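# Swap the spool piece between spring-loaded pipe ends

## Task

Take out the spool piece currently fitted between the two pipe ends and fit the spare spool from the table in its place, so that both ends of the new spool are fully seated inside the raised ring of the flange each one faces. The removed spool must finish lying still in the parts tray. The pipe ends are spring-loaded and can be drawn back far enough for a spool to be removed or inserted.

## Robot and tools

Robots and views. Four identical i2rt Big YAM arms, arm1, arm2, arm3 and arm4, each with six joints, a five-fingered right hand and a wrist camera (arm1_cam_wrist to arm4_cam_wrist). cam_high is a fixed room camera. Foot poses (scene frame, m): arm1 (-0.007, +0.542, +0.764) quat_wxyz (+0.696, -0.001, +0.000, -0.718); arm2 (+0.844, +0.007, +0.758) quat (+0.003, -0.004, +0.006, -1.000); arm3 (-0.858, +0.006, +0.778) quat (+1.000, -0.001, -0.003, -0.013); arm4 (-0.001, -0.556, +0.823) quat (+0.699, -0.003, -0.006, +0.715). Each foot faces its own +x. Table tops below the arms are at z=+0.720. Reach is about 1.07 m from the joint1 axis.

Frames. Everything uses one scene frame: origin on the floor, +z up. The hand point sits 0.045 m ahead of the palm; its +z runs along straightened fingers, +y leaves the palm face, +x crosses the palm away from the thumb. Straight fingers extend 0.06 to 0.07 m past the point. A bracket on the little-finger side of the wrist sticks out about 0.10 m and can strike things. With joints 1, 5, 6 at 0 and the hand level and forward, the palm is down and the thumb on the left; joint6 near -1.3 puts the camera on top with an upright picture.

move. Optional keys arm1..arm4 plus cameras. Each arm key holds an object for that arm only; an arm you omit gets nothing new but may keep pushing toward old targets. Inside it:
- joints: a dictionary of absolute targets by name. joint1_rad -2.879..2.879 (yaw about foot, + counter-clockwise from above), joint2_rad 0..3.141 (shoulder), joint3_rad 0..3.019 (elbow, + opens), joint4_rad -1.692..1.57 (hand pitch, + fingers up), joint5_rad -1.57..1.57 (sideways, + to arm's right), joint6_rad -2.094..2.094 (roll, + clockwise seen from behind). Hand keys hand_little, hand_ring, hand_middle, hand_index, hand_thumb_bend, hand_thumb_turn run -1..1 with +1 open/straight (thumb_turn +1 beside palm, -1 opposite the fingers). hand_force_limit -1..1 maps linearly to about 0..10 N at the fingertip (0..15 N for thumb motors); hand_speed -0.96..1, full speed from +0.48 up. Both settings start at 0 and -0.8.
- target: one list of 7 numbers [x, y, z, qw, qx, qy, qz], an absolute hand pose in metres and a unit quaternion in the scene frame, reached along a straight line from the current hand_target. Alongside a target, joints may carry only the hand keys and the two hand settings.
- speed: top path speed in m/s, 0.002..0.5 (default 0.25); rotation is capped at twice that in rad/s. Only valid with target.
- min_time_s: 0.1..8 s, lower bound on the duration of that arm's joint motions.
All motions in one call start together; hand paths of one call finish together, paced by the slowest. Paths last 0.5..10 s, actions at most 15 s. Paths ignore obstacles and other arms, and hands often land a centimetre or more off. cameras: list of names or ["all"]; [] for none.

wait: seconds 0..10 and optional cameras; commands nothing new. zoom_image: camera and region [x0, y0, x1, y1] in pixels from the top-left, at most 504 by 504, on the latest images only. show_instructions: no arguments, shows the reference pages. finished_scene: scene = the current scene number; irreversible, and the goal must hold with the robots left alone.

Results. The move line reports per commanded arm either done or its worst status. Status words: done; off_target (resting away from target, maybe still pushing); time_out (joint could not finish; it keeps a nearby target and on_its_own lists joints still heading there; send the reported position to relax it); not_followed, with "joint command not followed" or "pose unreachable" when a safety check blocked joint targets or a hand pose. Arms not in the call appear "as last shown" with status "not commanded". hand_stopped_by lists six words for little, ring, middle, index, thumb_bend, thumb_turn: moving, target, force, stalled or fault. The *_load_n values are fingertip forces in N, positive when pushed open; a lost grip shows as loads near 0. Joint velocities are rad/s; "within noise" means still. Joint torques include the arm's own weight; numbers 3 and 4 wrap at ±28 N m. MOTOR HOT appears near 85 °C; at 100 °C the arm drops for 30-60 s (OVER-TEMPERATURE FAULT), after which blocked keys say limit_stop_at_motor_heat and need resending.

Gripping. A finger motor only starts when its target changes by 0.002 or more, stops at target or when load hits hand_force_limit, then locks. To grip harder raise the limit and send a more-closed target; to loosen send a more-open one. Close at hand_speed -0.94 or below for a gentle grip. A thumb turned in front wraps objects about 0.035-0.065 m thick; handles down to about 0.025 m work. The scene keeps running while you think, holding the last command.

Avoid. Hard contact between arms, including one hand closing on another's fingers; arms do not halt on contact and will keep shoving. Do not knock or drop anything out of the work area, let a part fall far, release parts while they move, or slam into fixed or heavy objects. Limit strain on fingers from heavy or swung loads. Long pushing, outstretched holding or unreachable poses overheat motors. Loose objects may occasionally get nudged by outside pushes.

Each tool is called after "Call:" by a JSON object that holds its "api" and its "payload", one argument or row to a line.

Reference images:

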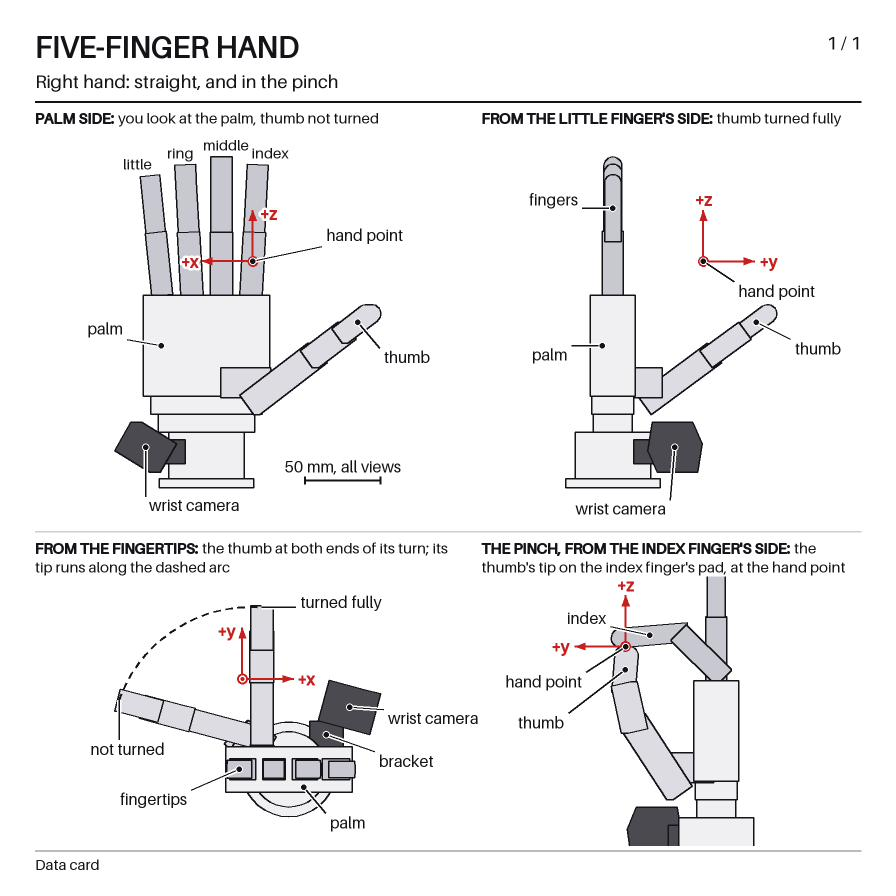

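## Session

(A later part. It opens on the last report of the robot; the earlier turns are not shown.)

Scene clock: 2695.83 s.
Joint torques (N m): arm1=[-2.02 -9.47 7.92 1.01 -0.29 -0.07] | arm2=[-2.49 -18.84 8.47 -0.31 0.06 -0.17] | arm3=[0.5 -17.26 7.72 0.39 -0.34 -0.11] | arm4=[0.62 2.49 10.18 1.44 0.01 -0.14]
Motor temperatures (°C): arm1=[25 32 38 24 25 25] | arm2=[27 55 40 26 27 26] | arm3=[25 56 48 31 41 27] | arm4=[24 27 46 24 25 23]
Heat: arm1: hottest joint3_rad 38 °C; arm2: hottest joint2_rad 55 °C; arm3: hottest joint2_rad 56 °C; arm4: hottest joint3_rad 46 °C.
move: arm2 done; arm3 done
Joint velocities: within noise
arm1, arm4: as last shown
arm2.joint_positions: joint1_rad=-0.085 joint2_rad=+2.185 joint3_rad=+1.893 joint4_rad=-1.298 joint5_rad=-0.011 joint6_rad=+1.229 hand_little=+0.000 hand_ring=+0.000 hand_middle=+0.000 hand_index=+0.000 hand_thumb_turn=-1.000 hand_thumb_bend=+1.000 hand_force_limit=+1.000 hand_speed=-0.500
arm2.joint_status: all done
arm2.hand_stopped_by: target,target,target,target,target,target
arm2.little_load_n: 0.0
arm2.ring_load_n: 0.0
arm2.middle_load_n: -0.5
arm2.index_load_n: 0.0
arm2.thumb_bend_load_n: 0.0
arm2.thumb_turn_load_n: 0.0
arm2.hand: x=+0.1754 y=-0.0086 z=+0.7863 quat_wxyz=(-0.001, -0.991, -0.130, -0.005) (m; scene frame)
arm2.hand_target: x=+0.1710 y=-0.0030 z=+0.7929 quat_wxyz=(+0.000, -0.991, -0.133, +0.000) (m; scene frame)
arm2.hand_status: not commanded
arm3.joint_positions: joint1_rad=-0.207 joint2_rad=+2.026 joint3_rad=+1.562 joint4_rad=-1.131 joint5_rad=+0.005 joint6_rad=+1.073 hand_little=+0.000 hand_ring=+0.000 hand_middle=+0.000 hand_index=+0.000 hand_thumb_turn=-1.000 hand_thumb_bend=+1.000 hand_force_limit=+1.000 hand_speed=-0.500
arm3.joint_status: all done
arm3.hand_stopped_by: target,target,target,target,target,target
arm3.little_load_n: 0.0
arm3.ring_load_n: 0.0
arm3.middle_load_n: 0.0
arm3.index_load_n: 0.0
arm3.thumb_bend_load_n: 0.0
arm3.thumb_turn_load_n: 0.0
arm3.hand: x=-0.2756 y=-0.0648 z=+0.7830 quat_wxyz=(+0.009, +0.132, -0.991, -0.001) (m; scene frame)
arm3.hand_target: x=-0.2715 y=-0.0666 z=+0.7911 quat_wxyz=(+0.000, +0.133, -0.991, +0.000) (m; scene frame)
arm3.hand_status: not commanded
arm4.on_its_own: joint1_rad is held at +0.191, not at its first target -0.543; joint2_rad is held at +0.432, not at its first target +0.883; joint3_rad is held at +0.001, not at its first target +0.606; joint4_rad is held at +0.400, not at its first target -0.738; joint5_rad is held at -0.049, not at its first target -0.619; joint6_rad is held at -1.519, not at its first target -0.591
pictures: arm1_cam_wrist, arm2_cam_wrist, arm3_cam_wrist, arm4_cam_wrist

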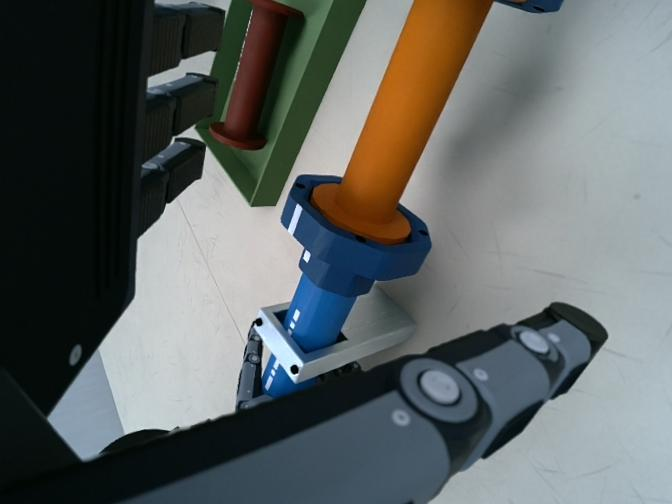

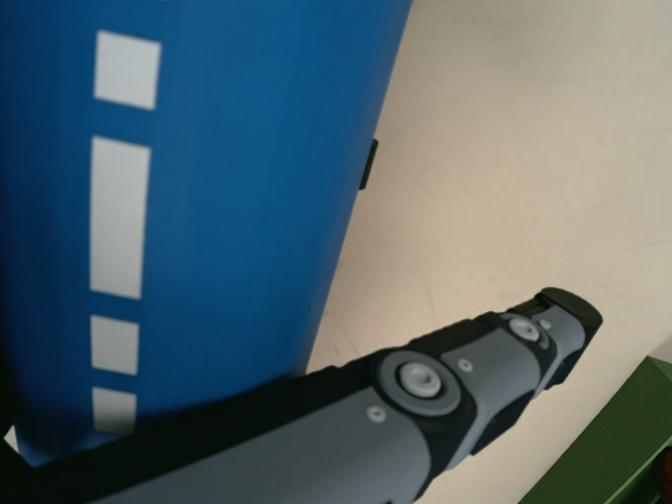

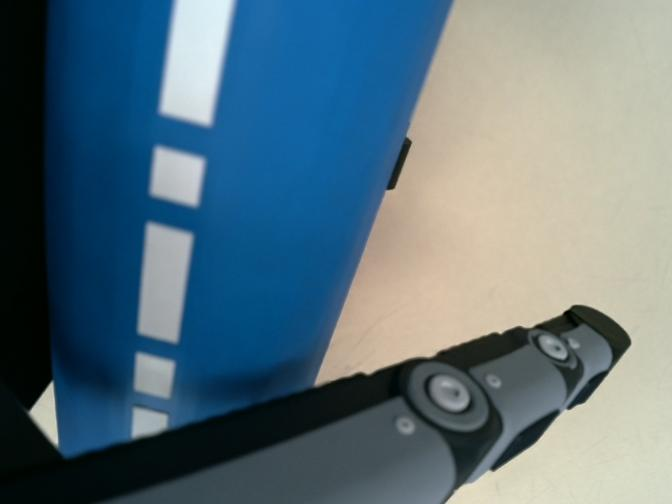

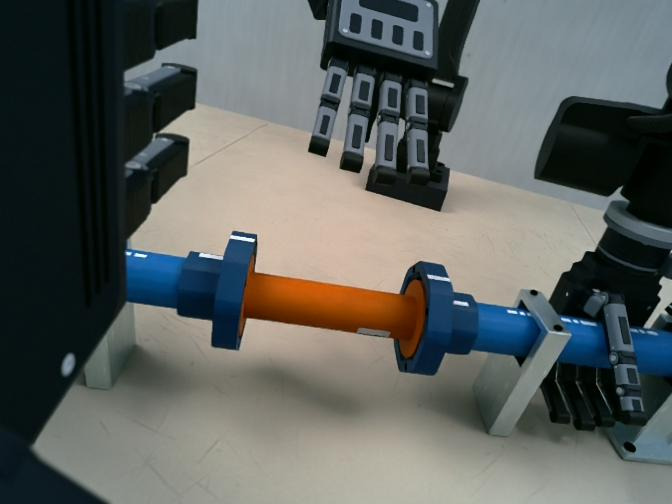

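Call:
{"api": "move", "payload": {
  "arm2": {"joints":{"hand_speed":0,"hand_little":1.0,"hand_ring":1.0,"hand_middle":1.0,"hand_index":1.0}},
  "arm3": {"joints":{"hand_speed":0,"hand_little":1.0,"hand_ring":1.0,"hand_middle":1.0,"hand_index":1.0}}
}}

Call:
{"api": "move", "payload": {
  "arm2": {"target":[0.1735,-0.0075,0.93,0,0.9911,0.1331,0],"speed":0.07},
  "arm3": {"target":[-0.2745,-0.0645,0.93,0,-0.1331,0.9911,0],"speed":0.07},
  "cameras": ["arm1_cam_wrist","arm4_cam_wrist","cam_high"]
}}

Call:
{"api": "zoom_image", "payload": {
  "camera": "arm4_cam_wrist",
  "region": [200, 200, 300, 350]
}}

Call:
{"api": "zoom_image", "payload": {
  "camera": "arm4_cam_wrist",
  "region": [380, 230, 480, 380]
}}

Call:
{"api": "zoom_image", "payload": {
  "camera": "arm1_cam_wrist",
  "region": [260, 130, 460, 300]
}}

Call:
{"api": "zoom_image", "payload": {
  "camera": "cam_high",
  "region": [160, 180, 340, 380]
}}

Scene clock: 2710.13 s.
Joint torques (N m): arm1=[-2.2 -9.41 7.99 0.85 -0.26 -0.08] | arm2=[-2.26 -16.79 8.46 0.23 0.62 -0.15] | arm3=[0.91 -15.33 7.86 0.53 0.02 -0.04] | arm4=[0.62 2.49 10.18 1.44 0.02 -0.14]
Motor temperatures (°C): arm1=[25 32 38 24 25 25] | arm2=[27 55 40 26 27 26] | arm3=[25 55 47 31 40 27] | arm4=[24 27 46 24 25 23]
Heat: arm1: hottest joint3_rad 38 °C; arm2: hottest joint2_rad 55 °C; arm3: hottest joint2_rad 55 °C; arm4: hottest joint3_rad 46 °C.
move: arm2 done; arm3 done
Joint velocities: within noise
arm1, arm4: as last shown
arm1.little_load_n: -0.5
arm2.joint_positions: joint1_rad=-0.088 joint2_rad=+2.162 joint3_rad=+1.895 joint4_rad=-1.310 joint5_rad=-0.024 joint6_rad=+1.226 hand_little=+1.000 hand_ring=+1.000 hand_middle=+0.999 hand_index=+1.000 hand_thumb_turn=-1.000 hand_thumb_bend=+1.000 hand_force_limit=+1.000 hand_speed=+0.000
arm2.joint_status: all done
arm2.hand_stopped_by: target,target,target,target,target,target
arm2.little_load_n: 0.0
arm2.ring_load_n: 0.0
arm2.middle_load_n: -2.5
arm2.index_load_n: 0.0
arm2.thumb_bend_load_n: 0.0
arm2.thumb_turn_load_n: 0.0
arm2.hand: x=+0.1758 y=-0.0097 z=+0.8029 quat_wxyz=(-0.006, -0.991, -0.131, +0.003) (m; scene frame)
arm2.hand_target: x=+0.1712 y=-0.0029 z=+0.7930 quat_wxyz=(+0.000, -0.991, -0.133, +0.000) (m; scene frame)
arm2.hand_status: not commanded
arm3.joint_positions: joint1_rad=-0.212 joint2_rad=+2.002 joint3_rad=+1.562 joint4_rad=-1.133 joint5_rad=-0.002 joint6_rad=+1.066 hand_little=+1.000 hand_ring=+1.000 hand_middle=+1.000 hand_index=+1.000 hand_thumb_turn=-1.000 hand_thumb_bend=+1.000 hand_force_limit=+1.000 hand_speed=+0.000
arm3.joint_status: all done
arm3.hand_stopped_by: target,target,target,target,target,target
arm3.little_load_n: 0.0
arm3.ring_load_n: 0.0
arm3.middle_load_n: 0.0
arm3.index_load_n: 0.0
arm3.thumb_bend_load_n: 0.0
arm3.thumb_turn_load_n: 0.0
arm3.hand: x=-0.2737 y=-0.0665 z=+0.7973 quat_wxyz=(-0.002, +0.133, -0.991, -0.001) (m; scene frame)
arm3.hand_target: x=-0.2715 y=-0.0665 z=+0.7910 quat_wxyz=(+0.000, +0.133, -0.991, +0.000) (m; scene frame)
arm3.hand_status: not commanded
arm4.on_its_own: joint1_rad is held at +0.191, not at its first target -0.543; joint2_rad is held at +0.432, not at its first target +0.883; joint3_rad is held at +0.001, not at its first target +0.606; joint4_rad is held at +0.400, not at its first target -0.738; joint5_rad is held at -0.049, not at its first target -0.619; joint6_rad is held at -1.519, not at its first target -0.591
pictures: none

Scene clock: 2712.70 s.
Joint torques (N m): arm1=[-2.32 -9.52 7.94 0.98 -0.29 -0.1] | arm2=[-1.96 -21.83 11.36 -0.64 0.06 -0.11] | arm3=[0.67 -18.49 11.77 -1.37 0.08 -0.02] | arm4=[0.62 2.49 10.19 1.44 0.02 -0.14]
Motor temperatures (°C): arm1=[25 32 38 24 25 25] | arm2=[27 55 40 26 27 26] | arm3=[25 55 47 31 40 27] | arm4=[24 27 46 24 25 23]
Heat: arm1: hottest joint3_rad 38 °C; arm2: hottest joint2_rad 55 °C; arm3: hottest joint2_rad 55 °C; arm4: hottest joint3_rad 46 °C.
move: arm2 off_target; arm3 off_target
Joint velocities: within noise
arm1, arm4: as last shown
arm1.little_load_n: 0.0
arm2.joint_positions: joint1_rad=-0.088 joint2_rad=+2.158 joint3_rad=+2.111 joint4_rad=-1.610 joint5_rad=-0.011 joint6_rad=+1.226 hand_little=+1.000 hand_ring=+1.000 hand_middle=+1.000 hand_index=+1.000 hand_thumb_turn=-1.000 hand_thumb_bend=+1.000 hand_force_limit=+1.000 hand_speed=+0.000
arm2.joint_status: not commanded
arm2.hand_stopped_by: target,target,target,target,target,target
arm2.little_load_n: 0.0
arm2.ring_load_n: 0.0
arm2.middle_load_n: 0.0
arm2.index_load_n: 0.0
arm2.thumb_bend_load_n: 0.0
arm2.thumb_turn_load_n: 0.0
arm2.hand: x=+0.1863 y=-0.0090 z=+0.8857 quat_wxyz=(-0.008, -0.991, -0.130, -0.038) (m; scene frame)
arm2.hand_target: x=+0.1757 y=-0.0076 z=+0.9298 quat_wxyz=(+0.000, -0.991, -0.133, +0.000) (m; scene frame)
arm2.hand_status: off_target (0.046 m and 4.5 deg from the pose sent, 0.127 m and 0.8 deg at the start)
arm3.joint_positions: joint1_rad=-0.207 joint2_rad=+1.929 joint3_rad=+1.707 joint4_rad=-1.403 joint5_rad=-0.005 joint6_rad=+1.066 hand_little=+1.000 hand_ring=+1.000 hand_middle=+1.000 hand_index=+1.000 hand_thumb_turn=-1.000 hand_thumb_bend=+1.000 hand_force_limit=+1.000 hand_speed=+0.000
arm3.joint_status: not commanded
arm3.hand_stopped_by: target,target,target,target,target,target
arm3.little_load_n: 0.0
arm3.ring_load_n: 0.0
arm3.middle_load_n: 0.5
arm3.index_load_n: 0.0
arm3.thumb_bend_load_n: 0.0
arm3.thumb_turn_load_n: 0.0
arm3.hand: x=-0.2841 y=-0.0606 z=+0.8920 quat_wxyz=(+0.021, +0.135, -0.991, -0.011) (m; scene frame)
arm3.hand_target: x=-0.2758 y=-0.0640 z=+0.9294 quat_wxyz=(-0.001, +0.133, -0.991, +0.000) (m; scene frame)
arm3.hand_status: off_target (0.039 m and 2.8 deg from the pose sent, 0.133 m and 0.3 deg at the start)
arm4.on_its_own: joint1_rad is held at +0.191, not at its first target -0.543; joint2_rad is held at +0.432, not at its first target +0.883; joint3_rad is held at +0.001, not at its first target +0.606; joint4_rad is held at +0.400, not at its first target -0.738; joint5_rad is held at -0.049, not at its first target -0.619; joint6_rad is held at -1.519, not at its first target -0.591
pictures: arm1_cam_wrist, arm4_cam_wrist, cam_high

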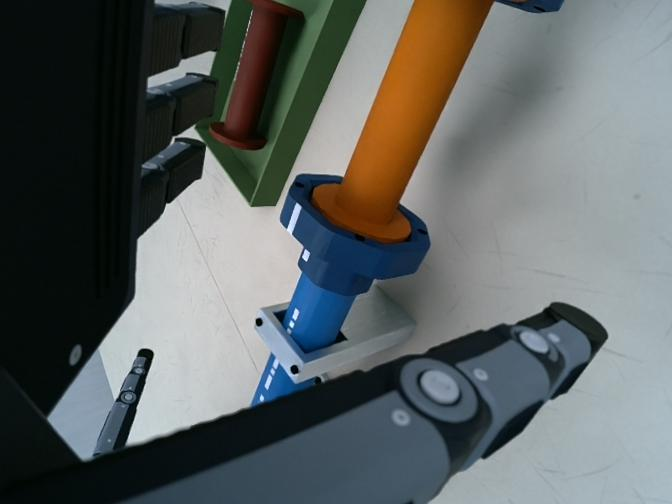

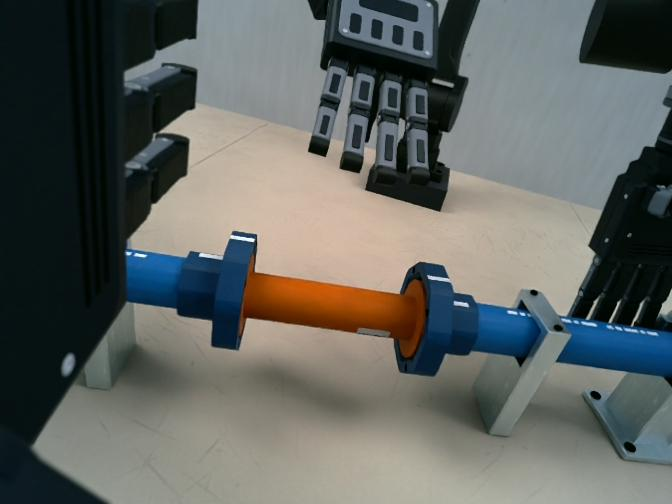

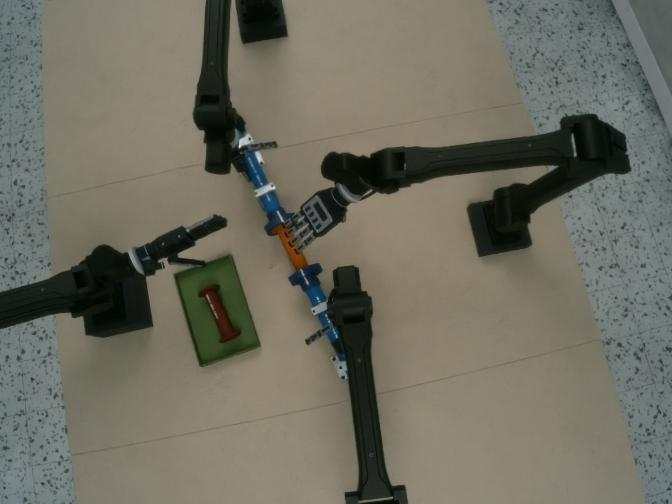

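Scaled by 3.360 from the camera's 672x504 image, which has a finer 960x720 frame.

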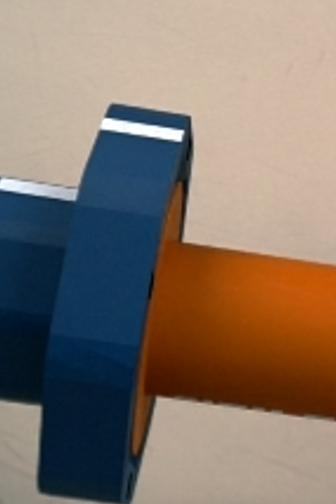

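Scaled by 3.360 from the camera's 672x504 image, which has a finer 960x720 frame.

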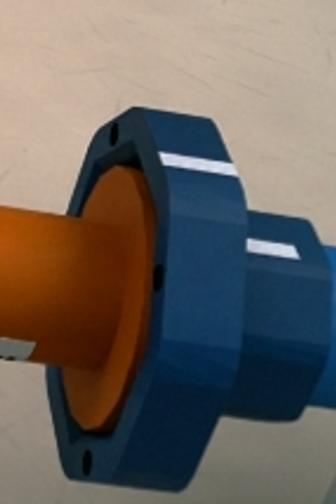

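Scaled by 2.520 from the camera's 672x504 image, which has a finer 960x720 frame.

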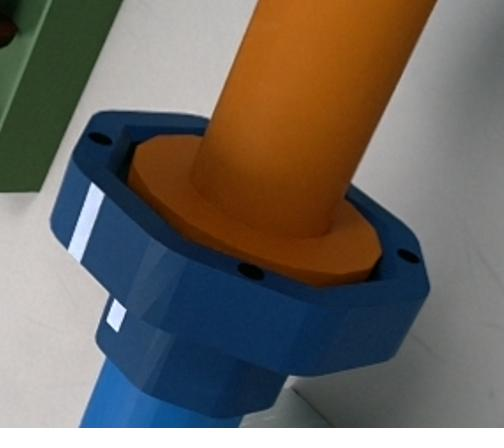

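Scaled by 2.520 from the camera's 672x504 image, which has a finer 960x720 frame.

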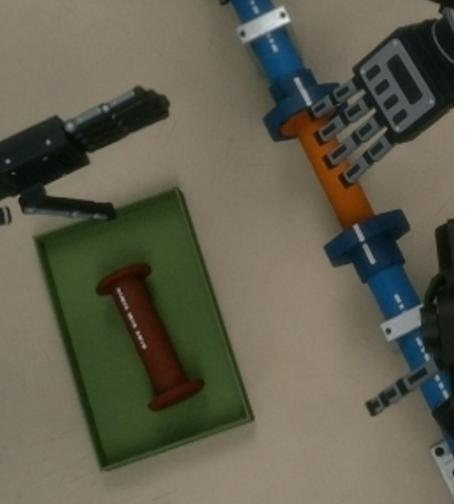

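Call:
{"api": "finished_scene", "payload": {
  "scene": 2
}}

The scene is finished: the task was done.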